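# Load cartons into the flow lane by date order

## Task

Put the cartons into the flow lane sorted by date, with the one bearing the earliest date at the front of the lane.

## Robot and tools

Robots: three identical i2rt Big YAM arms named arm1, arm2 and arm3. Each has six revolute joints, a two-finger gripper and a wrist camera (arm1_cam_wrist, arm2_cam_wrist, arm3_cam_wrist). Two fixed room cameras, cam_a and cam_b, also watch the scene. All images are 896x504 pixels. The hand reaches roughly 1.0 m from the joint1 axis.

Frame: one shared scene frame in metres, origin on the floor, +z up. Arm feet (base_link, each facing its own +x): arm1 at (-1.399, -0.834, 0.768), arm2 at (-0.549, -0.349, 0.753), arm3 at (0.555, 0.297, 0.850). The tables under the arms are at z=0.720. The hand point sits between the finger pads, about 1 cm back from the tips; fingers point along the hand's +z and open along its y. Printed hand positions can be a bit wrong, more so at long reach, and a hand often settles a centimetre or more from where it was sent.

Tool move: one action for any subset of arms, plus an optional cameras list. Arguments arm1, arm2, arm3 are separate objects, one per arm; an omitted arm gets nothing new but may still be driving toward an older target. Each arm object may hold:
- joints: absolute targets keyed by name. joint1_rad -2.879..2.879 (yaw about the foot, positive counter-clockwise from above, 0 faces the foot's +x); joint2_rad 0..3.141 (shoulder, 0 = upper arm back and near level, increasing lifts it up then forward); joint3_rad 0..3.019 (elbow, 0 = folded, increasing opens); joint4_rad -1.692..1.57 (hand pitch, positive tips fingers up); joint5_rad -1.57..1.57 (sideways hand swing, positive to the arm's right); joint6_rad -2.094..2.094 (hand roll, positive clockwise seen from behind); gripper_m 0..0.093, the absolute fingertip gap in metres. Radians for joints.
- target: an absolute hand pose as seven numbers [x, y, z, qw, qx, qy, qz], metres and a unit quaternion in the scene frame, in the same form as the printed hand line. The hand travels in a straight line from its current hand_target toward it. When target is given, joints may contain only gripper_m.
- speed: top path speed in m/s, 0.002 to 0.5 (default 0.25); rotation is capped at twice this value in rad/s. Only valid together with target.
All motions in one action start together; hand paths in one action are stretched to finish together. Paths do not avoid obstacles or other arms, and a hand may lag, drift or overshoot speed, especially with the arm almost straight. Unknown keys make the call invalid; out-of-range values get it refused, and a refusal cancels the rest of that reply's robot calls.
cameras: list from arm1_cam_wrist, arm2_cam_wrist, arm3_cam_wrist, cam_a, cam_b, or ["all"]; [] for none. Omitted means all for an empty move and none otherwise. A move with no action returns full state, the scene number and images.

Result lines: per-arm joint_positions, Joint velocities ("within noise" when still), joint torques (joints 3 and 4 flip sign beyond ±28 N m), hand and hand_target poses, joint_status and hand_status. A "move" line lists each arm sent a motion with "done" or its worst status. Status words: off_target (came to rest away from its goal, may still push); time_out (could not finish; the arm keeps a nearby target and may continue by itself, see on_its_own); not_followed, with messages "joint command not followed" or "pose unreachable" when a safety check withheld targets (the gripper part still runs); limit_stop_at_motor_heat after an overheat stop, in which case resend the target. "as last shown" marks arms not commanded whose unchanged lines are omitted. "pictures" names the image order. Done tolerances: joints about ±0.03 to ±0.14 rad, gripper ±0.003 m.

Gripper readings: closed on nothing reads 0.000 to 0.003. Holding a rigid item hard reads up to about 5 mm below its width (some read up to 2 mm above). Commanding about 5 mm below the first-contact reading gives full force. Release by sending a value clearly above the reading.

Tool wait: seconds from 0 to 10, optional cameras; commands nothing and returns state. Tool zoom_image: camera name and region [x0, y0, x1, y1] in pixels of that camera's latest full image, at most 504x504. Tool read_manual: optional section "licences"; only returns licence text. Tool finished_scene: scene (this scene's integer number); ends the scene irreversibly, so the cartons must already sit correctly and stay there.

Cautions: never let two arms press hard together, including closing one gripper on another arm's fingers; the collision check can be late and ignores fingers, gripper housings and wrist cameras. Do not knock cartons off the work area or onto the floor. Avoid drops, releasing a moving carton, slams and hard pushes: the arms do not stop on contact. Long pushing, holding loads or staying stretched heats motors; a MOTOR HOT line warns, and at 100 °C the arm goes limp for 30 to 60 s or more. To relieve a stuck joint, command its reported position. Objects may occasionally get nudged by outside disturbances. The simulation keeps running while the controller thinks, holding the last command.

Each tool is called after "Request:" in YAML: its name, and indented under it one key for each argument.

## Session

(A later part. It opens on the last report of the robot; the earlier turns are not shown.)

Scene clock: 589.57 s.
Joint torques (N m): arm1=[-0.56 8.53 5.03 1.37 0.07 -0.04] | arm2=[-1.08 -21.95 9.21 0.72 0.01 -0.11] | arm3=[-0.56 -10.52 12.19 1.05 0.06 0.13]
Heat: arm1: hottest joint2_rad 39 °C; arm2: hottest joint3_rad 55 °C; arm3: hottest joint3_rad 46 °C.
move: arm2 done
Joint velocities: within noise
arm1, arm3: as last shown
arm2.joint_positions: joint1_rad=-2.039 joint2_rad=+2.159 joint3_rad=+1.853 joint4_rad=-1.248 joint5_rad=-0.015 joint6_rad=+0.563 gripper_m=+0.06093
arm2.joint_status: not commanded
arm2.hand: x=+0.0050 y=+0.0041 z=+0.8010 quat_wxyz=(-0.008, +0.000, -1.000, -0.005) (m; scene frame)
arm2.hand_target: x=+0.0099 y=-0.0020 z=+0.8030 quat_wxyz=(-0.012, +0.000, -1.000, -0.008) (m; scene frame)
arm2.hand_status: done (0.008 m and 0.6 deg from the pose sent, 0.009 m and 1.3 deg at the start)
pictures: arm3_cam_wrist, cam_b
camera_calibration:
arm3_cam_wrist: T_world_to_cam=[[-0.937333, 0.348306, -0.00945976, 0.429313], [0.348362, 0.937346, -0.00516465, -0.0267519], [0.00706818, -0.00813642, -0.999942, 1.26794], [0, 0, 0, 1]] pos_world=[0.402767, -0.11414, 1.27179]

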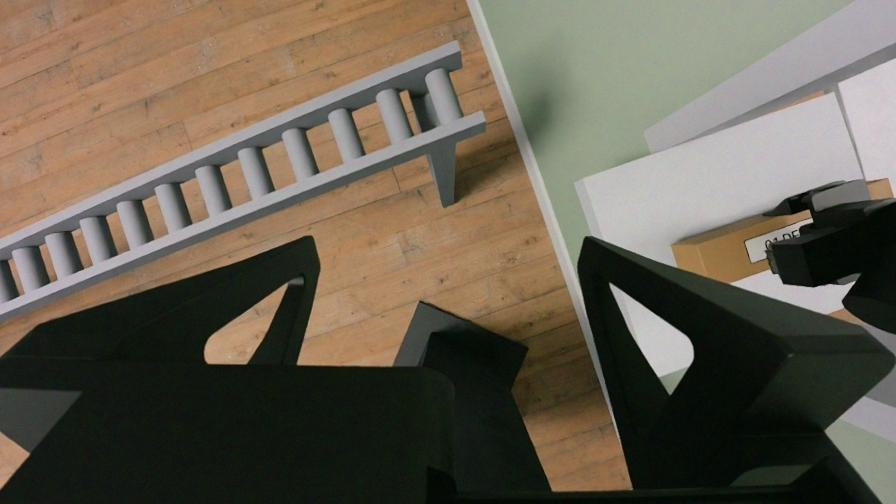

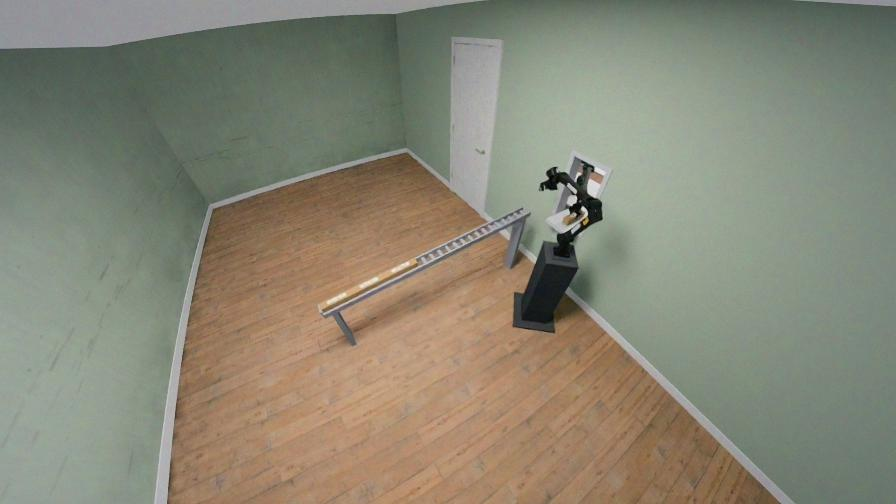

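Request:
move:
  arm2: {"target": [0.01, -0.002, 0.796, 0.012, 0, 1, 0.008], "speed": 0.05}
  cameras: ["arm3_cam_wrist"]

Request:
zoom_image:
  camera: "arm3_cam_wrist"
  region: [600, 160, 896, 340]

Scene clock: 593.10 s.
Joint torques (N m): arm1=[-0.56 8.59 5.04 1.39 0.07 -0.04] | arm2=[-1.08 -21.42 9.21 0.73 0 -0.12] | arm3=[-0.62 -10.46 12.16 1.03 0.06 0.13]
Heat: arm1: hottest joint2_rad 39 °C; arm2: hottest joint3_rad 55 °C; arm3: hottest joint3_rad 46 °C.
move: arm2 done
Joint velocities: within noise
arm1, arm3: as last shown
arm2.joint_positions: joint1_rad=-2.039 joint2_rad=+2.159 joint3_rad=+1.844 joint4_rad=-1.233 joint5_rad=-0.015 joint6_rad=+0.563 gripper_m=+0.06093
arm2.joint_status: not commanded
arm2.hand: x=+0.0053 y=+0.0043 z=+0.7977 quat_wxyz=(-0.010, +0.001, -1.000, -0.007) (m; scene frame)
arm2.hand_target: x=+0.0099 y=-0.0019 z=+0.7960 quat_wxyz=(-0.012, +0.000, -1.000, -0.008) (m; scene frame)
arm2.hand_status: done (0.008 m and 0.3 deg from the pose sent, 0.009 m and 0.6 deg at the start)
pictures: arm3_cam_wrist
camera_calibration:
arm3_cam_wrist: T_world_to_cam=[[-0.937333, 0.348306, -0.00945976, 0.429313], [0.348362, 0.937346, -0.00516465, -0.0267519], [0.00706818, -0.00813642, -0.999942, 1.26794], [0, 0, 0, 1]] pos_world=[0.402767, -0.11414, 1.27179]

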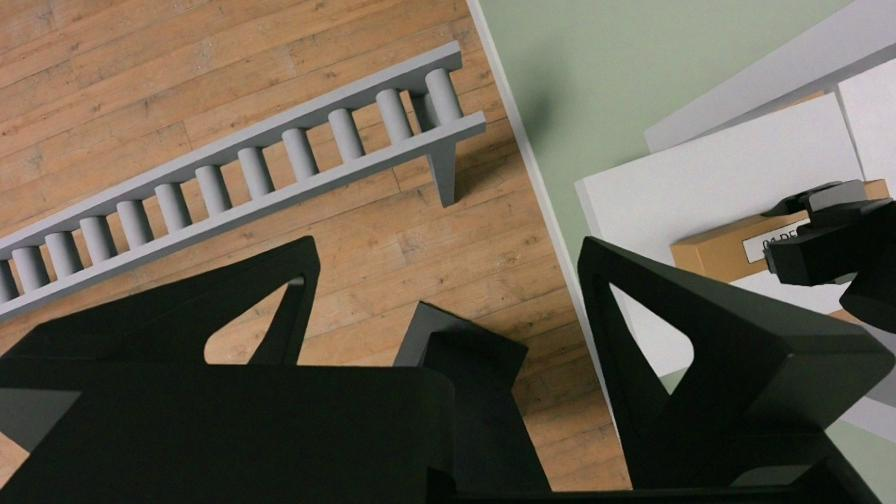

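Scaled by 1.703 from the camera's 896x504 image, which has a finer 1280x720 frame.

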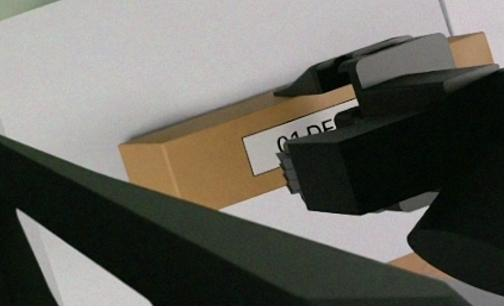

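Request:
move:
  arm2: {"target": [0.01, -0.002, 0.788, 0.012, 0, 1, 0.008], "speed": 0.05}
  cameras: ["arm3_cam_wrist"]

Request:
zoom_image:
  camera: "arm3_cam_wrist"
  region: [600, 160, 896, 340]

Scene clock: 602.50 s.
Joint torques (N m): arm1=[-0.5 8.53 5.03 1.37 0.07 -0.04] | arm2=[-1.03 -20.72 9.21 0.61 0 -0.11] | arm3=[-0.5 -10.4 12.16 1.02 0.05 0.12]
Heat: arm1: hottest joint2_rad 39 °C; arm2: hottest joint3_rad 53 °C; arm3: hottest joint3_rad 46 °C.
move: arm2 done
Joint velocities: within noise
arm1, arm3: as last shown
arm2.joint_positions: joint1_rad=-2.039 joint2_rad=+2.159 joint3_rad=+1.834 joint4_rad=-1.217 joint5_rad=-0.015 joint6_rad=+0.563 gripper_m=+0.06093
arm2.joint_status: not commanded
arm2.hand: x=+0.0058 y=+0.0045 z=+0.7943 quat_wxyz=(-0.013, +0.001, -1.000, -0.009) (m; scene frame)
arm2.hand_target: x=+0.0098 y=-0.0020 z=+0.7881 quat_wxyz=(-0.012, +0.000, -1.000, -0.008) (m; scene frame)
arm2.hand_status: done (0.010 m and 0.1 deg from the pose sent, 0.012 m and 0.3 deg at the start)
pictures: arm3_cam_wrist
camera_calibration:
arm3_cam_wrist: T_world_to_cam=[[-0.937333, 0.348306, -0.00945976, 0.429313], [0.348362, 0.937346, -0.00516465, -0.0267519], [0.00706818, -0.00813642, -0.999942, 1.26794], [0, 0, 0, 1]] pos_world=[0.402767, -0.11414, 1.27179]

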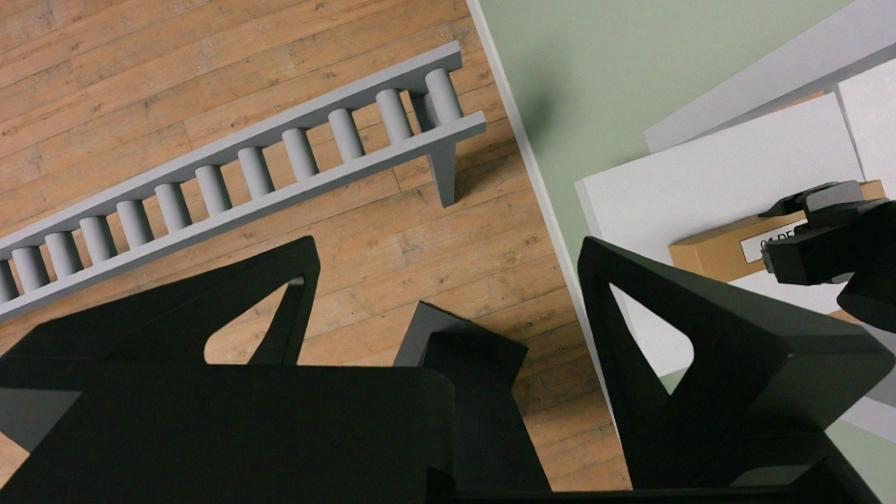

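Scaled by 1.703 from the camera's 896x504 image, which has a finer 1280x720 frame.

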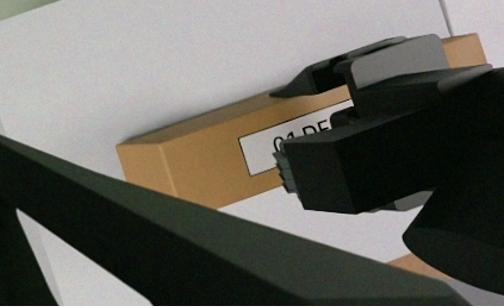

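Request:
move:
  arm2: {"target": [0.01, -0.002, 0.778, 0.012, 0, 1, 0.008], "speed": 0.05}
  cameras: ["arm3_cam_wrist", "arm2_cam_wrist"]

Request:
zoom_image:
  camera: "arm3_cam_wrist"
  region: [600, 160, 896, 340]

Scene clock: 608.77 s.
Joint torques (N m): arm1=[-0.56 8.53 5.01 1.36 0.07 -0.04] | arm2=[-0.97 -20.95 9.22 0.75 0 -0.12] | arm3=[-0.5 -10.46 12.19 1.02 0.05 0.12]
Heat: arm1: hottest joint2_rad 39 °C; arm2: hottest joint3_rad 52 °C; arm3: hottest joint3_rad 46 °C.
move: arm2 done
Joint velocities: within noise
arm1, arm3: as last shown
arm2.joint_positions: joint1_rad=-2.039 joint2_rad=+2.170 joint3_rad=+1.823 joint4_rad=-1.196 joint5_rad=-0.015 joint6_rad=+0.563 gripper_m=+0.06093
arm2.joint_status: not commanded
arm2.hand: x=+0.0057 y=+0.0043 z=+0.7835 quat_wxyz=(-0.012, +0.001, -1.000, -0.008) (m; scene frame)
arm2.hand_target: x=+0.0098 y=-0.0020 z=+0.7781 quat_wxyz=(-0.012, +0.000, -1.000, -0.008) (m; scene frame)
arm2.hand_status: done (0.009 m and 0.1 deg from the pose sent, 0.018 m and 0.1 deg at the start)
pictures: arm2_cam_wrist, arm3_cam_wrist
camera_calibration:
arm2_cam_wrist: T_world_to_cam=[[0.00601392, -0.999977, -0.00326989, 0.00480705], [-0.838647, -0.0068246, 0.544633, -0.413955], [-0.544643, -0.000533096, -0.838668, 0.783119], [0, 0, 0, 1]] pos_world=[0.0793291, 0.00239934, 0.882246]
arm3_cam_wrist: T_world_to_cam=[[-0.937333, 0.348306, -0.00945976, 0.429313], [0.348362, 0.937346, -0.00516465, -0.0267519], [0.00706818, -0.00813642, -0.999942, 1.26794], [0, 0, 0, 1]] pos_world=[0.402767, -0.11414, 1.27179]

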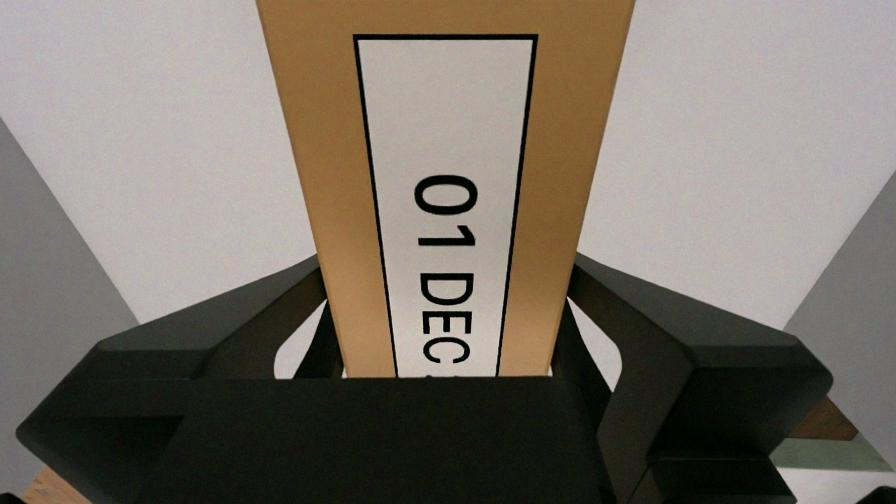

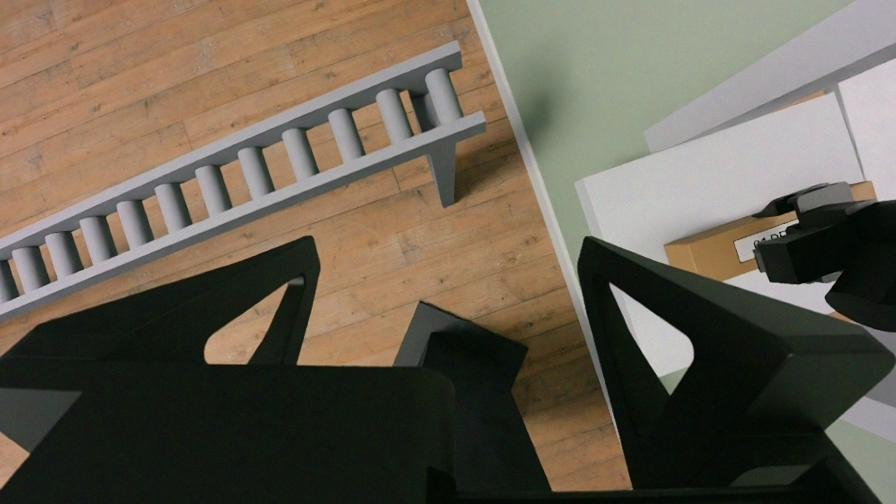

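Scaled by 1.703 from the camera's 896x504 image, which has a finer 1280x720 frame.

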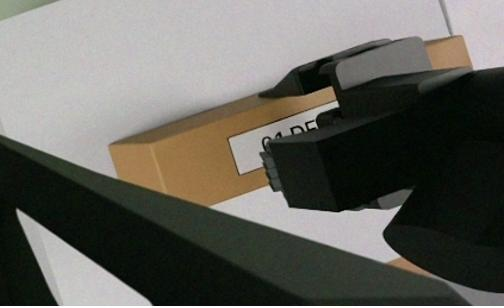

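Request:
move:
  arm2: {"target": [0.01, -0.002, 0.77, 0.012, 0, 1, 0.008], "speed": 0.04}
  cameras: ["arm3_cam_wrist"]

Request:
zoom_image:
  camera: "arm3_cam_wrist"
  region: [600, 160, 896, 340]

Scene clock: 621.17 s.
Joint torques (N m): arm1=[-0.5 8.53 5.03 1.37 0.07 -0.03] | arm2=[-0.97 -20.31 8.91 0.85 0 -0.11] | arm3=[-0.62 -10.46 12.26 1.05 0.06 0.13]
Heat: arm1: hottest joint2_rad 39 °C; arm2: hottest joint3_rad 50 °C; arm3: hottest joint3_rad 46 °C.
move: arm2 off_target
Joint velocities: within noise
arm1, arm3: as last shown
arm2.joint_positions: joint1_rad=-2.039 joint2_rad=+2.171 joint3_rad=+1.818 joint4_rad=-1.182 joint5_rad=-0.015 joint6_rad=+0.563 gripper_m=+0.06093
arm2.joint_status: not commanded
arm2.hand: x=+0.0069 y=+0.0050 z=+0.7807 quat_wxyz=(-0.015, +0.001, -1.000, -0.010) (m; scene frame)
arm2.hand_target: x=+0.0097 y=-0.0020 z=+0.7702 quat_wxyz=(-0.012, +0.000, -1.000, -0.008) (m; scene frame)
arm2.hand_status: off_target (0.013 m and 0.5 deg from the pose sent, 0.015 m and 0.1 deg at the start)
pictures: arm3_cam_wrist
camera_calibration:
arm3_cam_wrist: T_world_to_cam=[[-0.937333, 0.348306, -0.00945976, 0.429313], [0.348362, 0.937346, -0.00516465, -0.0267519], [0.00706818, -0.00813642, -0.999942, 1.26794], [0, 0, 0, 1]] pos_world=[0.402767, -0.11414, 1.27179]

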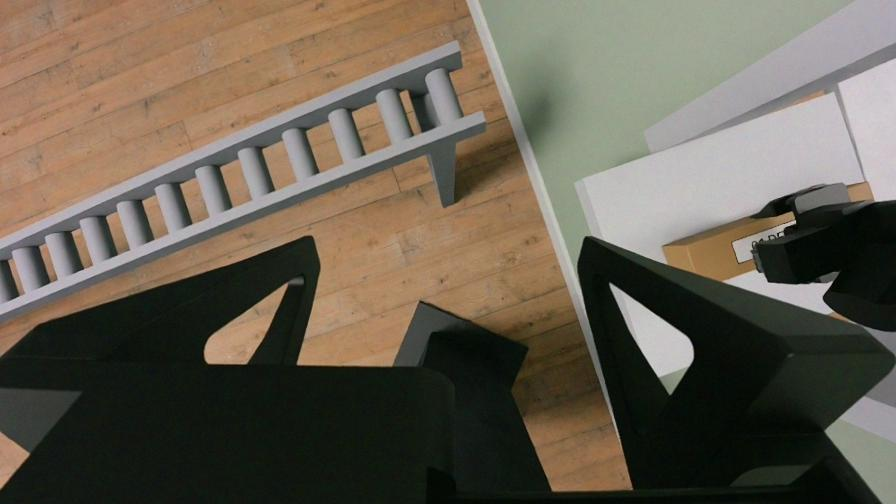

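Scaled by 1.703 from the camera's 896x504 image, which has a finer 1280x720 frame.

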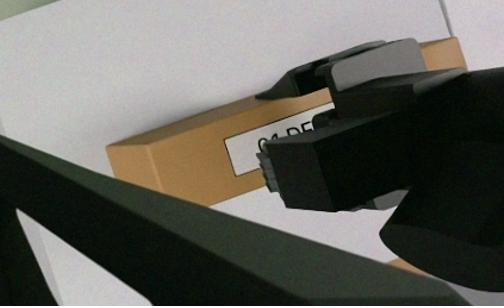

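Request:
move:
  arm2: {"target": [0.01, -0.002, 0.762, 0.006, 0, 1, 0.004], "speed": 0.04}
  cameras: ["arm3_cam_wrist"]

Request:
zoom_image:
  camera: "arm3_cam_wrist"
  region: [600, 160, 896, 340]

Scene clock: 626.13 s.
Joint torques (N m): arm1=[-0.56 8.59 5.03 1.37 0.07 -0.03] | arm2=[-1.03 -19.02 9.5 0.64 0.02 -0.11] | arm3=[-0.56 -10.58 12.23 1.03 0.05 0.13]
Heat: arm1: hottest joint2_rad 39 °C; arm2: hottest joint3_rad 50 °C; arm3: hottest joint3_rad 46 °C.
move: arm2 off_target
Joint velocities: within noise
arm1.joint_positions: joint1_rad=+0.211 joint2_rad=+0.303 joint3_rad=+1.542 joint4_rad=-1.584 joint5_rad=+0.004 joint6_rad=+0.006 gripper_m=+0.09390
arm1.joint_status: not commanded
arm1.hand: x=-1.4107 y=-0.8718 z=+1.3538 quat_wxyz=(-0.347, -0.654, -0.493, +0.456) (m; scene frame)
arm1.hand_target: x=-1.4110 y=-0.8707 z=+1.3535 quat_wxyz=(-0.341, -0.658, -0.490, +0.459) (m; scene frame)
arm1.hand_status: not commanded
arm2.joint_positions: joint1_rad=-2.039 joint2_rad=+2.173 joint3_rad=+1.818 joint4_rad=-1.182 joint5_rad=-0.015 joint6_rad=+0.563 gripper_m=+0.06093
arm2.joint_status: not commanded
arm2.hand: x=+0.0068 y=+0.0049 z=+0.7800 quat_wxyz=(-0.015, +0.001, -1.000, -0.010) (m; scene frame)
arm2.hand_target: x=+0.0094 y=-0.0021 z=+0.7623 quat_wxyz=(-0.006, +0.000, -1.000, -0.004) (m; scene frame)
arm2.hand_status: off_target (0.020 m and 1.2 deg from the pose sent, 0.020 m and 1.3 deg at the start)
arm3.joint_positions: joint1_rad=+0.384 joint2_rad=+1.092 joint3_rad=+1.086 joint4_rad=-0.921 joint5_rad=+0.000 joint6_rad=-0.007 gripper_m=+0.09398
arm3.joint_status: not commanded
arm3.hand: x=+0.4034 y=-0.1131 z=+1.1487 quat_wxyz=(-0.181, -0.776, -0.546, +0.259) (m; scene frame)
arm3.hand_target: x=+0.4006 y=-0.1096 z=+1.1475 quat_wxyz=(-0.178, -0.781, -0.541, +0.256) (m; scene frame)
arm3.hand_status: not commanded
pictures: arm3_cam_wrist
camera_calibration:
arm3_cam_wrist: T_world_to_cam=[[-0.937333, 0.348306, -0.00945976, 0.429313], [0.348362, 0.937346, -0.00516465, -0.0267519], [0.00706818, -0.00813642, -0.999942, 1.26794], [0, 0, 0, 1]] pos_world=[0.402767, -0.11414, 1.27179]

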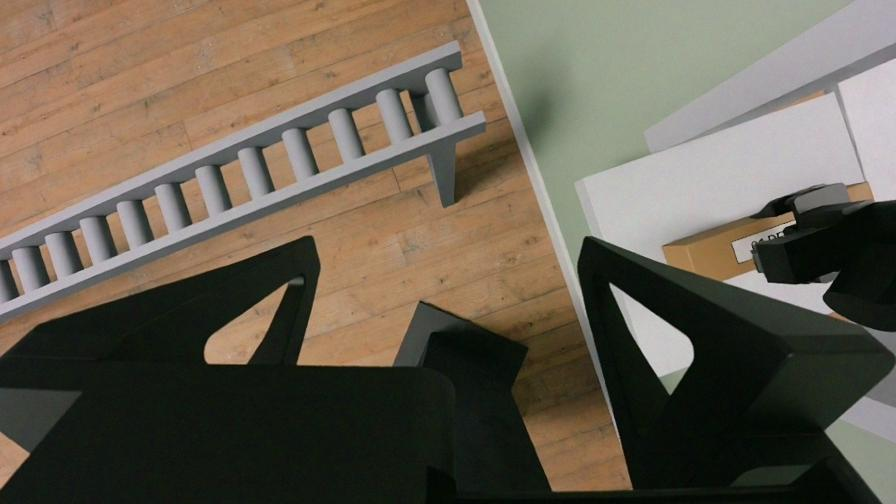

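Scaled by 1.703 from the camera's 896x504 image, which has a finer 1280x720 frame.

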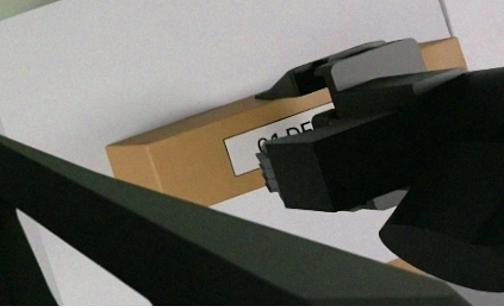

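Request:
move:
  arm2: {"joints": {"gripper_m": 0.094}}
  cameras: ["arm3_cam_wrist"]

Request:
move:
  arm2: {"target": [0.0, 0.004, 0.93, 0, 0, 1, 0], "speed": 0.12}
  cameras: ["arm2_cam_wrist"]

Scene clock: 647.57 s.
Joint torques (N m): arm1=[-0.5 8.59 5.01 1.36 0.07 -0.04] | arm2=[-0.97 -19.08 9.5 0.64 0.02 -0.11] | arm3=[-0.56 -10.46 12.14 1.09 0.06 0.13]
Heat: arm1: hottest joint2_rad 39 °C; arm2: hottest joint3_rad 49 °C; arm3: hottest joint3_rad 46 °C.
move: arm2 done
Joint velocities: within noise
arm1, arm3: as last shown
arm2.joint_positions: joint1_rad=-2.039 joint2_rad=+2.173 joint3_rad=+1.818 joint4_rad=-1.182 joint5_rad=-0.015 joint6_rad=+0.563 gripper_m=+0.09377
arm2.joint_status: all done
arm2.hand: x=+0.0068 y=+0.0049 z=+0.7798 quat_wxyz=(-0.015, +0.001, -1.000, -0.010) (m; scene frame)
arm2.hand_target: x=+0.0094 y=-0.0021 z=+0.7623 quat_wxyz=(-0.006, +0.000, -1.000, -0.004) (m; scene frame)
arm2.hand_status: not commanded
pictures: arm3_cam_wrist
camera_calibration:
arm3_cam_wrist: T_world_to_cam=[[-0.937333, 0.348306, -0.00945976, 0.429313], [0.348362, 0.937346, -0.00516465, -0.0267519], [0.00706818, -0.00813642, -0.999942, 1.26794], [0, 0, 0, 1]] pos_world=[0.402767, -0.11414, 1.27179]

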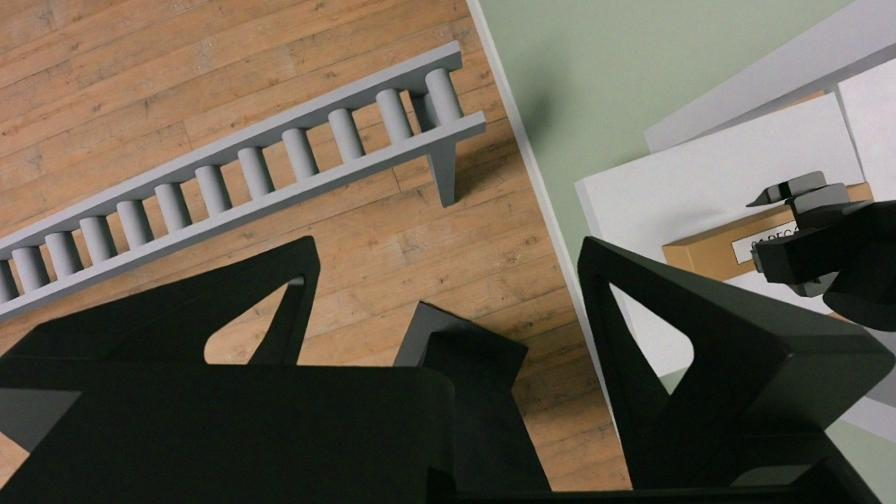

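Scene clock: 649.77 s.
Joint torques (N m): arm1=[-0.56 8.53 5.04 1.36 0.07 -0.04] | arm2=[-0.15 -20.66 14.53 -0.18 0.04 0] | arm3=[-0.5 -10.34 12.16 1.05 0.05 0.12]
Heat: arm1: hottest joint2_rad 39 °C; arm2: hottest joint3_rad 50 °C; arm3: hottest joint3_rad 46 °C.
move: arm2 off_target
Joint velocities: within noise
arm1, arm3: as last shown
arm2.joint_positions: joint1_rad=-2.039 joint2_rad=+2.087 joint3_rad=+2.029 joint4_rad=-1.556 joint5_rad=-0.015 joint6_rad=+0.563 gripper_m=+0.09388
arm2.joint_status: not commanded
arm2.hand: x=-0.0116 y=-0.0044 z=+0.9124 quat_wxyz=(+0.018, +0.000, -1.000, +0.011) (m; scene frame)
arm2.hand_target: x=-0.0010 y=+0.0035 z=+0.9300 quat_wxyz=(+0.000, +0.000, -1.000, +0.000) (m; scene frame)
arm2.hand_status: off_target (0.023 m and 2.4 deg from the pose sent, 0.150 m and 2.0 deg at the start)
pictures: arm2_cam_wrist
camera_calibration:
arm2_cam_wrist: T_world_to_cam=[[0.00590314, -0.999381, 0.0346706, -0.0379268], [-0.804106, 0.0158669, 0.594274, -0.543512], [-0.594457, -0.0313869, -0.803515, 0.849002], [0, 0, 0, 1]] pos_world=[0.0678783, -0.0026319, 1.0065]

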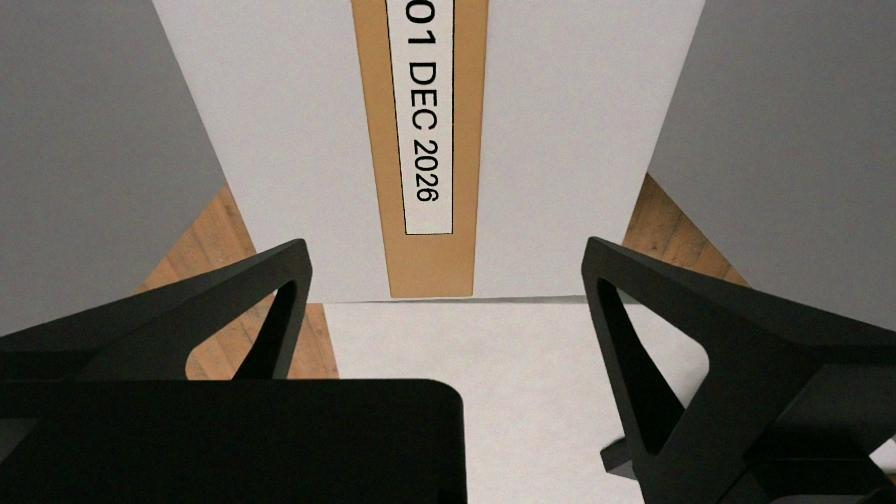

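Request:
move:
  arm2: {"joints": {"joint2_rad": 1.524, "joint3_rad": 1.355, "joint4_rad": -1.4}}
  cameras: []

Request:
move:
  arm2: {"joints": {"joint1_rad": 1.738, "joint6_rad": -0.415}}
  arm3: {"joints": {"joint1_rad": -0.305, "joint2_rad": 1.377, "joint3_rad": 1.07, "joint4_rad": -0.626, "joint6_rad": 0.0}}
  cameras: ["arm3_cam_wrist", "arm2_cam_wrist"]

Scene clock: 660.47 s.
Joint torques (N m): arm1=[-0.56 8.53 5.03 1.36 0.07 -0.04] | arm2=[-0.03 -12.4 9.29 0.75 0.04 0] | arm3=[-0.62 -10.58 12.16 1.03 0.07 0.14]
Heat: arm1: hottest joint2_rad 39 °C; arm2: hottest joint3_rad 52 °C; arm3: hottest joint3_rad 46 °C.
move: arm2 done
Joint velocities: within noise
arm1, arm3: as last shown
arm2.joint_positions: joint1_rad=-2.039 joint2_rad=+1.520 joint3_rad=+1.364 joint4_rad=-1.410 joint5_rad=-0.015 joint6_rad=+0.563 gripper_m=+0.09388
arm2.joint_status: all done
arm2.hand: x=-0.1723 y=-0.1051 z=+0.9605 quat_wxyz=(-0.002, +0.001, -1.000, -0.002) (m; scene frame)
arm2.hand_target: x=-0.1724 y=-0.1047 z=+0.9557 quat_wxyz=(-0.002, +0.000, -1.000, -0.001) (m; scene frame)
arm2.hand_status: not commanded
pictures: none
No camera images: "cameras" was empty.

Scene clock: 663.13 s.
Joint torques (N m): arm1=[-0.5 8.59 5.03 1.36 0.07 -0.04] | arm2=[0.21 -12.45 9.35 -0.12 -0.05 -0.11] | arm3=[-0.21 -16.03 12.04 1.84 0.03 0.13]
Heat: arm1: hottest joint2_rad 39 °C; arm2: hottest joint3_rad 52 °C; arm3: hottest joint3_rad 46 °C.
move: arm2 done; arm3 done
Joint velocities: within noise
arm1: as last shown
arm2.joint_positions: joint1_rad=+1.736 joint2_rad=+1.528 joint3_rad=+1.364 joint4_rad=-1.391 joint5_rad=-0.016 joint6_rad=-0.406 gripper_m=+0.09397
arm2.joint_status: all done
arm2.hand: x=-0.7146 y=-0.7700 z=+0.9599 quat_wxyz=(+0.018, +0.696, +0.718, -0.005) (m; scene frame)
arm2.hand_target: x=-0.7119 y=-0.7657 z=+0.9584 quat_wxyz=(+0.015, +0.692, +0.722, +0.001) (m; scene frame)
arm2.hand_status: not commanded
arm3.joint_positions: joint1_rad=-0.300 joint2_rad=+1.386 joint3_rad=+1.066 joint4_rad=-0.640 joint5_rad=+0.000 joint6_rad=-0.006 gripper_m=+0.09399
arm3.joint_status: all done
arm3.hand: x=+0.1047 y=+0.0311 z=+1.0426 quat_wxyz=(-0.079, -0.919, -0.255, +0.289) (m; scene frame)
arm3.hand_target: x=+0.1003 y=+0.0314 z=+1.0513 quat_wxyz=(-0.082, -0.917, -0.249, +0.301) (m; scene frame)
arm3.hand_status: not commanded
pictures: arm2_cam_wrist, arm3_cam_wrist
camera_calibration:
arm2_cam_wrist: T_world_to_cam=[[-0.99935, -0.0357638, -0.00444742, -0.739289], [-0.0325259, 0.841888, 0.538671, 0.115991], [-0.0155207, 0.538466, -0.842505, 1.3352], [0, 0, 0, 1]] pos_world=[-0.714313, -0.84305, 1.05914]
arm3_cam_wrist: T_world_to_cam=[[-0.505068, 0.863038, -0.00849304, 0.035842], [0.86257, 0.505083, 0.0294042, -0.134836], [0.0296667, 0.0075253, -0.999532, 1.16181], [0, 0, 0, 1]] pos_world=[0.0999411, 0.0284275, 1.16554]

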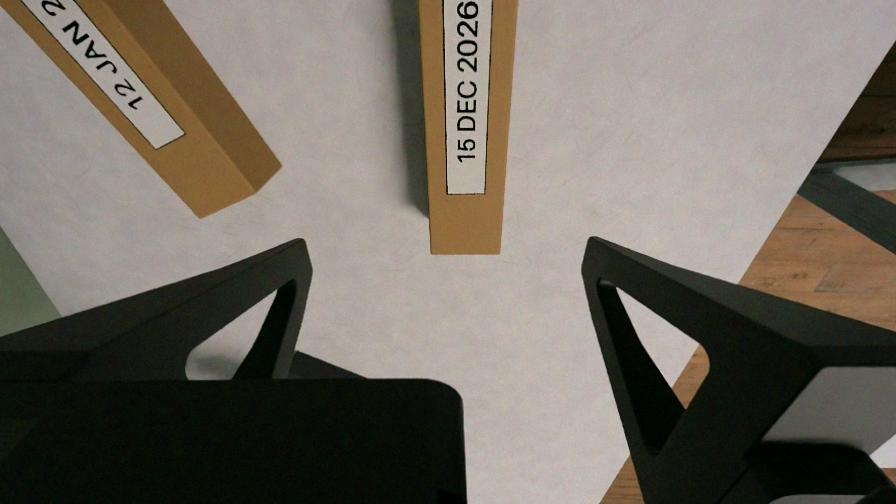

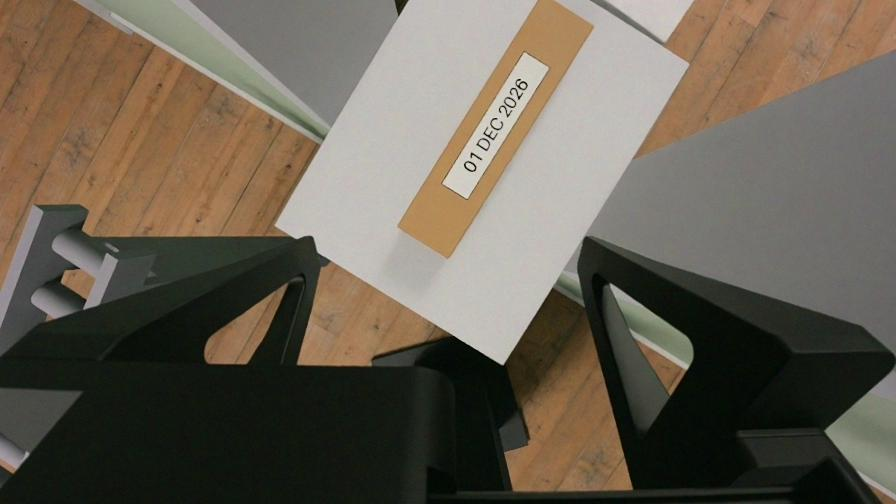

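Request:
move:
  arm2: {"target": [-0.727, -0.792, 0.8, 0, 0.6903, 0.7235, 0], "speed": 0.15}
  arm3: {"target": [-0.03, 0.002, 0.91, 0, 1, -0.014, 0], "speed": 0.2}
  cameras: ["arm3_cam_wrist", "arm2_cam_wrist"]

Scene clock: 690.87 s.
Joint torques (N m): arm1=[-0.56 8.59 5.01 1.37 0.07 -0.04] | arm2=[-0.15 -12.51 7.87 0.76 0.02 -0.11] | arm3=[-0.62 -24.94 14.84 0.02 -0.03 0.15]
Heat: arm1: hottest joint2_rad 39 °C; arm2: hottest joint3_rad 50 °C; arm3: hottest joint3_rad 44 °C.
move: arm2 off_target; arm3 off_target
Joint velocities: within noise
arm1: as last shown
arm2.joint_positions: joint1_rad=+1.736 joint2_rad=+1.729 joint3_rad=+1.202 joint4_rad=-1.031 joint5_rad=+0.011 joint6_rad=-0.412 gripper_m=+0.09397
arm2.joint_status: not commanded
arm2.hand: x=-0.7277 y=-0.7960 z=+0.8123 quat_wxyz=(+0.005, +0.694, +0.720, -0.009) (m; scene frame)
arm2.hand_target: x=-0.7269 y=-0.7918 z=+0.8004 quat_wxyz=(+0.000, +0.690, +0.724, +0.000) (m; scene frame)
arm2.hand_status: off_target (0.013 m and 1.3 deg from the pose sent, 0.162 m and 2.3 deg at the start)
arm3.joint_positions: joint1_rad=-0.358 joint2_rad=+2.120 joint3_rad=+1.828 joint4_rad=-1.285 joint5_rad=+0.004 joint6_rad=+0.488 gripper_m=+0.09399
arm3.joint_status: not commanded
arm3.hand: x=-0.0158 y=+0.0028 z=+0.9113 quat_wxyz=(+0.003, -1.000, +0.005, -0.003) (m; scene frame)
arm3.hand_target: x=-0.0296 y=+0.0023 z=+0.9100 quat_wxyz=(+0.000, -1.000, +0.014, +0.001) (m; scene frame)
arm3.hand_status: off_target (0.014 m and 1.2 deg from the pose sent, 0.191 m and 47.4 deg at the start)
pictures: arm2_cam_wrist, arm3_cam_wrist
camera_calibration:
arm2_cam_wrist: T_world_to_cam=[[-0.998942, -0.0417988, 0.0191728, -0.777705], [-0.0243935, 0.835072, 0.5496, 0.20854], [-0.0389833, 0.548551, -0.835208, 1.20971], [0, 0, 0, 1]] pos_world=[-0.724636, -0.870243, 0.91066]
arm3_cam_wrist: T_world_to_cam=[[0.0252558, 0.999674, 0.00386587, -0.00500111], [0.799692, -0.0225237, 0.599988, -0.53226], [0.59988, -0.0120617, -0.799999, 0.861463], [0, 0, 0, 1]] pos_world=[-0.0910043, 0.00340172, 1.00854]

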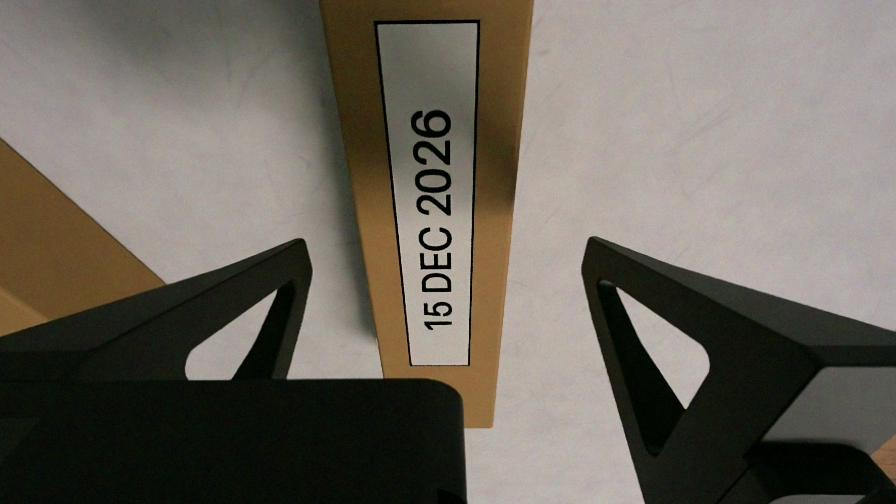

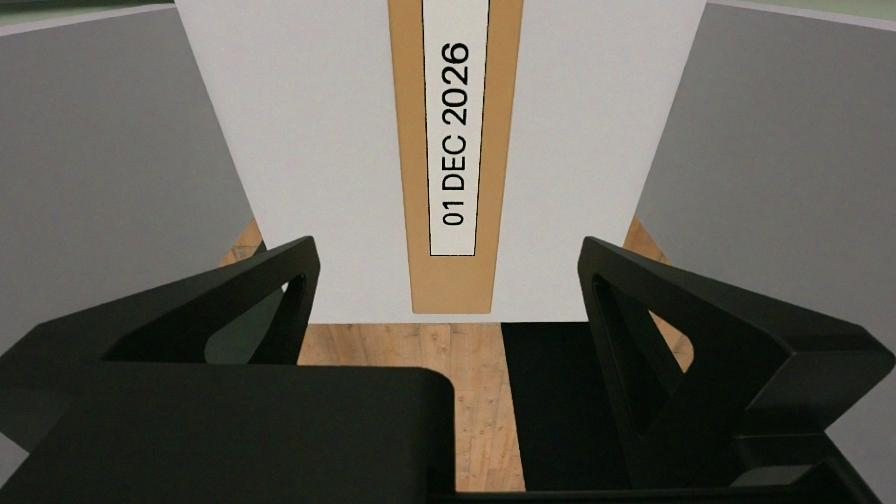

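Request:
move:
  arm2: {"target": [-0.7226, -0.7831, 0.744, 0, 0.689, 0.7248, 0], "speed": 0.1}
  arm3: {"target": [-0.042, 0.005, 0.778, 0, 1, -0.005, 0], "speed": 0.15}
  cameras: ["arm3_cam_wrist", "arm2_cam_wrist"]

Scene clock: 701.93 s.
Joint torques (N m): arm1=[-0.56 8.53 5.01 1.39 0.07 -0.04] | arm2=[-0.09 -12.51 7.06 0.77 0.02 -0.11] | arm3=[-0.91 -26.58 10.52 0.75 -0.02 -0.02]
Heat: arm1: hottest joint2_rad 39 °C; arm2: hottest joint3_rad 50 °C; arm3: hottest joint3_rad 44 °C.
move: arm2 off_target; arm3 off_target
Joint velocities: within noise
arm1: as last shown
arm2.joint_positions: joint1_rad=+1.736 joint2_rad=+1.795 joint3_rad=+1.118 joint4_rad=-0.881 joint5_rad=+0.011 joint6_rad=-0.416 gripper_m=+0.09397
arm2.joint_status: not commanded
arm2.hand: x=-0.7240 y=-0.7886 z=+0.7563 quat_wxyz=(+0.005, +0.693, +0.721, -0.009) (m; scene frame)
arm2.hand_target: x=-0.7225 y=-0.7830 z=+0.7443 quat_wxyz=(+0.000, +0.689, +0.725, +0.000) (m; scene frame)
arm2.hand_status: off_target (0.014 m and 1.3 deg from the pose sent, 0.070 m and 1.4 deg at the start)
arm3.joint_positions: joint1_rad=-0.369 joint2_rad=+2.295 joint3_rad=+1.803 joint4_rad=-1.070 joint5_rad=+0.003 joint6_rad=+0.475 gripper_m=+0.09399
arm3.joint_status: not commanded
arm3.hand: x=-0.0371 y=-0.0002 z=+0.7915 quat_wxyz=(+0.000, -1.000, +0.004, +0.004) (m; scene frame)
arm3.hand_target: x=-0.0417 y=+0.0052 z=+0.7782 quat_wxyz=(+0.000, -1.000, +0.005, +0.000) (m; scene frame)
arm3.hand_status: off_target (0.015 m and 0.4 deg from the pose sent, 0.136 m and 0.5 deg at the start)
pictures: arm2_cam_wrist, arm3_cam_wrist
camera_calibration:
arm2_cam_wrist: T_world_to_cam=[[-0.998788, -0.0451707, 0.0195504, -0.775444], [-0.0270319, 0.83535, 0.549053, 0.231961], [-0.0411325, 0.547859, -0.835559, 1.15714], [0, 0, 0, 1]] pos_world=[-0.720638, -0.862745, 0.85466]
arm3_cam_wrist: T_world_to_cam=[[0.0233565, 0.999722, -0.00336983, 0.0045873], [0.807323, -0.0168732, 0.589868, -0.435102], [0.589647, -0.0164978, -0.807493, 0.783967], [0, 0, 0, 1]] pos_world=[-0.111103, 0.00100614, 0.889716]

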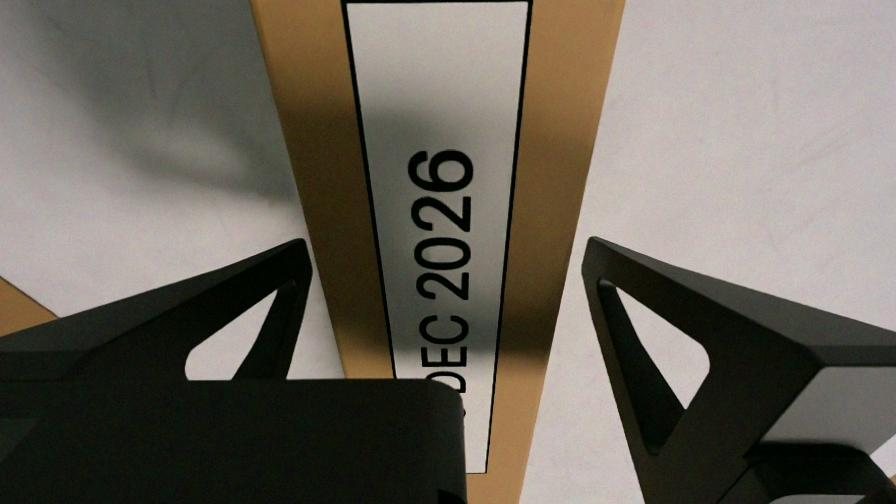

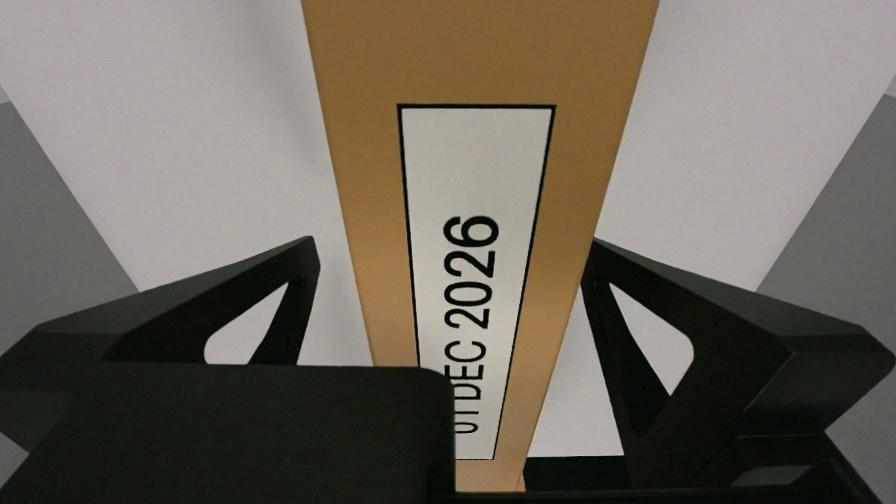

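Request:
zoom_image:
  camera: "arm3_cam_wrist"
  region: [500, 180, 700, 320]

Scaled by 2.520 from the camera's 896x504 image, which has a finer 1280x720 frame.

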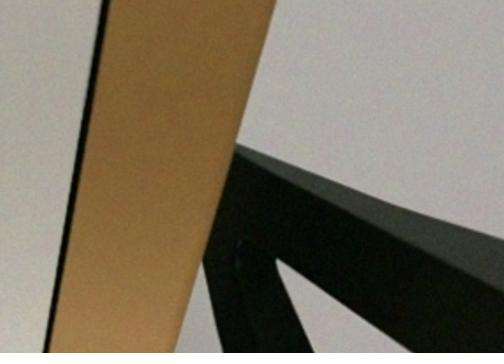

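Request:
move:
  arm2: {"joints": {"gripper_m": 0.055}}
  arm3: {"target": [-0.029, 0.011, 0.777, 0, 1, -0.005, 0], "speed": 0.1}
  cameras: ["arm3_cam_wrist"]

Scene clock: 716.67 s.
Joint torques (N m): arm1=[-0.5 8.53 5.03 1.37 0.07 -0.04] | arm2=[-0.09 -12.57 7.06 0.79 0.02 -0.11] | arm3=[-0.91 -28.98 9.01 0.72 -0.02 -0.02]
Heat: arm1: hottest joint2_rad 39 °C; arm2: hottest joint3_rad 49 °C; arm3: hottest joint3_rad 45 °C.
move: arm2 off_target; arm3 done
Joint velocities: within noise
arm1: as last shown
arm2.joint_positions: joint1_rad=+1.736 joint2_rad=+1.795 joint3_rad=+1.118 joint4_rad=-0.881 joint5_rad=+0.011 joint6_rad=-0.416 gripper_m=+0.06071
arm2.joint_status: gripper_m off_target (ended at +0.06074, target +0.05500)
arm2.hand: x=-0.7240 y=-0.7886 z=+0.7563 quat_wxyz=(+0.005, +0.692, +0.721, -0.009) (m; scene frame)
arm2.hand_target: x=-0.7225 y=-0.7830 z=+0.7443 quat_wxyz=(+0.000, +0.689, +0.725, +0.000) (m; scene frame)
arm2.hand_status: not commanded
arm3.joint_positions: joint1_rad=-0.369 joint2_rad=+2.295 joint3_rad=+1.753 joint4_rad=-1.038 joint5_rad=+0.003 joint6_rad=+0.475 gripper_m=+0.09399
arm3.joint_status: not commanded
arm3.hand: x=-0.0245 y=+0.0062 z=+0.7746 quat_wxyz=(+0.004, -1.000, +0.004, -0.005) (m; scene frame)
arm3.hand_target: x=-0.0291 y=+0.0111 z=+0.7770 quat_wxyz=(+0.000, -1.000, +0.005, +0.000) (m; scene frame)
arm3.hand_status: done (0.007 m and 0.7 deg from the pose sent, 0.020 m and 0.4 deg at the start)
pictures: arm3_cam_wrist
camera_calibration:
arm3_cam_wrist: T_world_to_cam=[[0.0229321, 0.999723, 0.00523371, -0.00876935], [0.79759, -0.0214513, 0.602819, -0.445461], [0.602765, -0.00964955, -0.797861, 0.755855], [0, 0, 0, 1]] pos_world=[-0.100107, 0.00650486, 0.871645]

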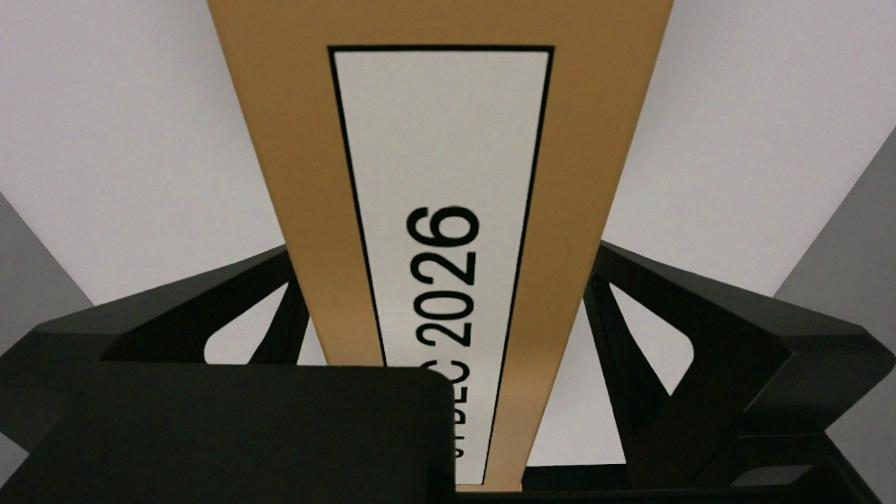

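Request:
move:
  arm2: {"target": [-0.7, -0.74, 0.955, 0, 0.689, 0.7248, 0], "speed": 0.15}
  arm3: {"target": [-0.029, 0.009, 0.798, 0, 1, -0.005, 0], "speed": 0.1}
  cameras: ["arm3_cam_wrist", "arm2_cam_wrist"]

Scene clock: 724.47 s.
Joint torques (N m): arm1=[-0.56 8.59 5.03 1.37 0.07 -0.04] | arm2=[0.79 -11.05 14.99 -0.27 -0.03 0.06] | arm3=[-0.62 -29.74 10.18 0.01 -0.02 0.01]
Heat: arm1: hottest joint2_rad 39 °C; arm2: hottest joint3_rad 49 °C; arm3: hottest joint3_rad 45 °C.
move: arm2 off_target; arm3 off_target
Joint velocities: within noise
arm1.joint_positions: joint1_rad=+0.211 joint2_rad=+0.303 joint3_rad=+1.542 joint4_rad=-1.584 joint5_rad=+0.004 joint6_rad=+0.006 gripper_m=+0.09390
arm1.joint_status: not commanded
arm1.hand: x=-1.4107 y=-0.8718 z=+1.3538 quat_wxyz=(-0.347, -0.654, -0.493, +0.456) (m; scene frame)
arm1.hand_target: x=-1.4110 y=-0.8707 z=+1.3535 quat_wxyz=(-0.341, -0.658, -0.490, +0.459) (m; scene frame)
arm1.hand_status: not commanded
arm2.joint_positions: joint1_rad=+1.741 joint2_rad=+1.458 joint3_rad=+1.202 joint4_rad=-1.384 joint5_rad=+0.011 joint6_rad=-0.416 gripper_m=+0.06071
arm2.joint_status: not commanded
arm2.hand: x=-0.6965 y=-0.7186 z=+0.9285 quat_wxyz=(-0.011, +0.690, +0.723, +0.029) (m; scene frame)
arm2.hand_target: x=-0.6993 y=-0.7384 z=+0.9550 quat_wxyz=(+0.000, +0.689, +0.725, +0.000) (m; scene frame)
arm2.hand_status: off_target (0.034 m and 3.5 deg from the pose sent, 0.206 m and 1.3 deg at the start)
arm3.joint_positions: joint1_rad=-0.369 joint2_rad=+2.276 joint3_rad=+1.753 joint4_rad=-1.058 joint5_rad=+0.003 joint6_rad=+0.475 gripper_m=+0.09399
arm3.joint_status: not commanded
arm3.hand: x=-0.0234 y=+0.0067 z=+0.7866 quat_wxyz=(+0.004, -1.000, +0.004, -0.005) (m; scene frame)
arm3.hand_target: x=-0.0291 y=+0.0091 z=+0.7980 quat_wxyz=(+0.000, -1.000, +0.005, +0.000) (m; scene frame)
arm3.hand_status: off_target (0.013 m and 0.8 deg from the pose sent, 0.024 m and 0.7 deg at the start)
pictures: arm2_cam_wrist, arm3_cam_wrist
camera_calibration:
arm2_cam_wrist: T_world_to_cam=[[-0.998521, -0.0526133, -0.0137232, -0.722472], [-0.0500417, 0.790502, 0.610412, -0.0255498], [-0.0212675, 0.610195, -0.791965, 1.282], [0, 0, 0, 1]] pos_world=[-0.695417, -0.800085, 1.02098]
arm3_cam_wrist: T_world_to_cam=[[0.0228899, 0.99972, 0.0059852, -0.0100224], [0.79677, -0.0218585, 0.603887, -0.454445], [0.603849, -0.00905411, -0.797047, 0.764138], [0, 0, 0, 1]] pos_world=[-0.0991069, 0.00700473, 0.883548]

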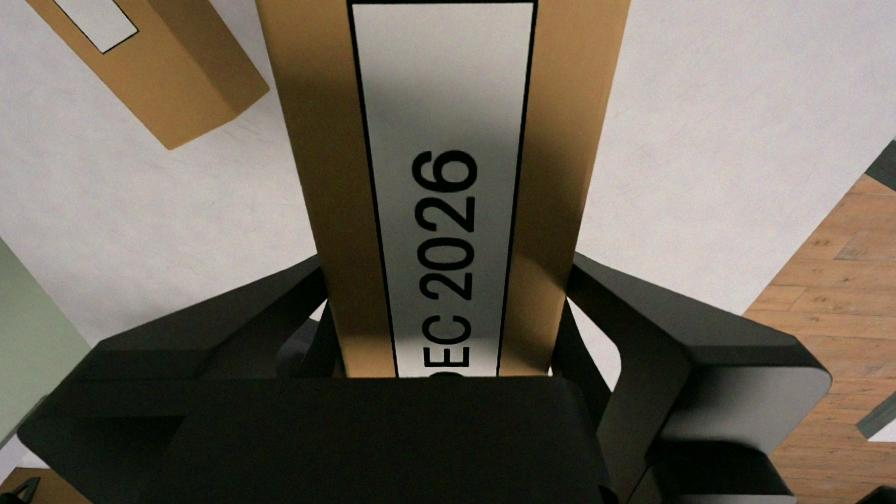

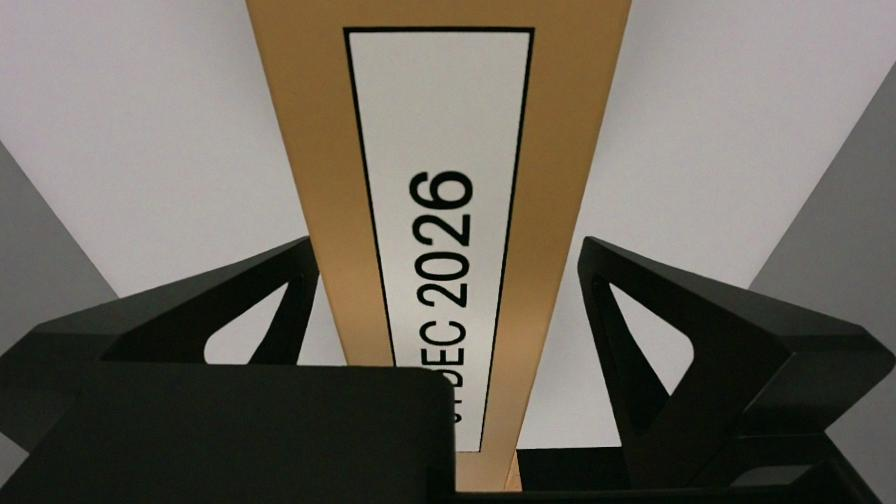

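Request:
move:
  arm3: {"joints": {"gripper_m": 0.055}}
  cameras: ["cam_b"]

Request:
zoom_image:
  camera: "cam_b"
  region: [460, 180, 560, 260]

Request:
zoom_image:
  camera: "cam_b"
  region: [310, 240, 450, 350]

Scene clock: 749.40 s.
Joint torques (N m): arm1=[-0.56 8.53 5.01 1.36 0.07 -0.04] | arm2=[0.85 -10.87 14.97 -0.25 -0.03 0.06] | arm3=[-0.5 -29.63 10.11 0.03 0.07 0]
Heat: arm1: hottest joint3_rad 39 °C; arm2: hottest joint3_rad 58 °C; arm3: hottest joint3_rad 45 °C.
move: arm3 off_target
Joint velocities: within noise
arm1: as last shown
arm2.joint_positions: joint1_rad=+1.741 joint2_rad=+1.458 joint3_rad=+1.202 joint4_rad=-1.385 joint5_rad=+0.011 joint6_rad=-0.416 gripper_m=+0.06071
arm2.joint_status: not commanded
arm2.hand: x=-0.6964 y=-0.7185 z=+0.9285 quat_wxyz=(-0.011, +0.690, +0.723, +0.029) (m; scene frame)
arm2.hand_target: x=-0.6994 y=-0.7385 z=+0.9550 quat_wxyz=(+0.000, +0.689, +0.725, +0.000) (m; scene frame)
arm2.hand_status: not commanded
arm3.joint_positions: joint1_rad=-0.369 joint2_rad=+2.276 joint3_rad=+1.753 joint4_rad=-1.059 joint5_rad=+0.001 joint6_rad=+0.475 gripper_m=+0.05870
arm3.joint_status: gripper_m off_target (ended at +0.05872, target +0.05500)
arm3.hand: x=-0.0231 y=+0.0064 z=+0.7866 quat_wxyz=(+0.003, -1.000, +0.004, -0.006) (m; scene frame)
arm3.hand_target: x=-0.0290 y=+0.0091 z=+0.7980 quat_wxyz=(+0.000, -1.000, +0.005, +0.000) (m; scene frame)
arm3.hand_status: not commanded
pictures: cam_b

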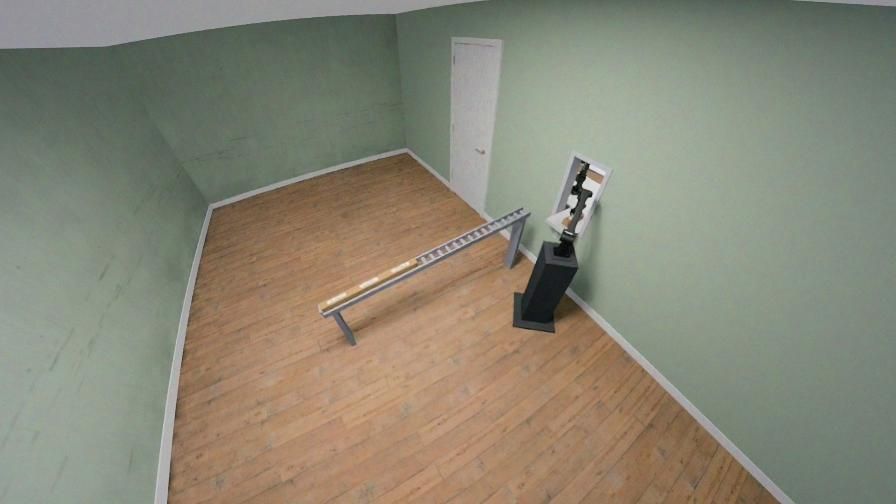

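Scaled by 5.040 from the camera's 896x504 image, which has a finer 1280x720 frame.

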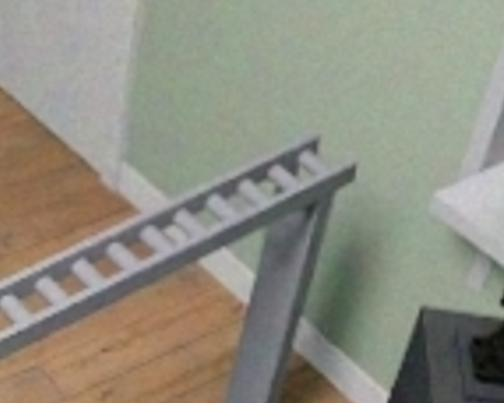

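Scaled by 3.600 from the camera's 896x504 image, which has a finer 1280x720 frame.

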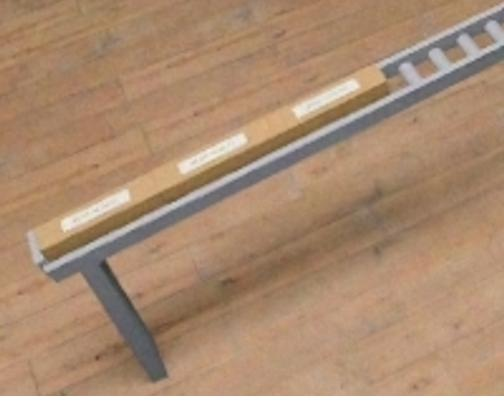

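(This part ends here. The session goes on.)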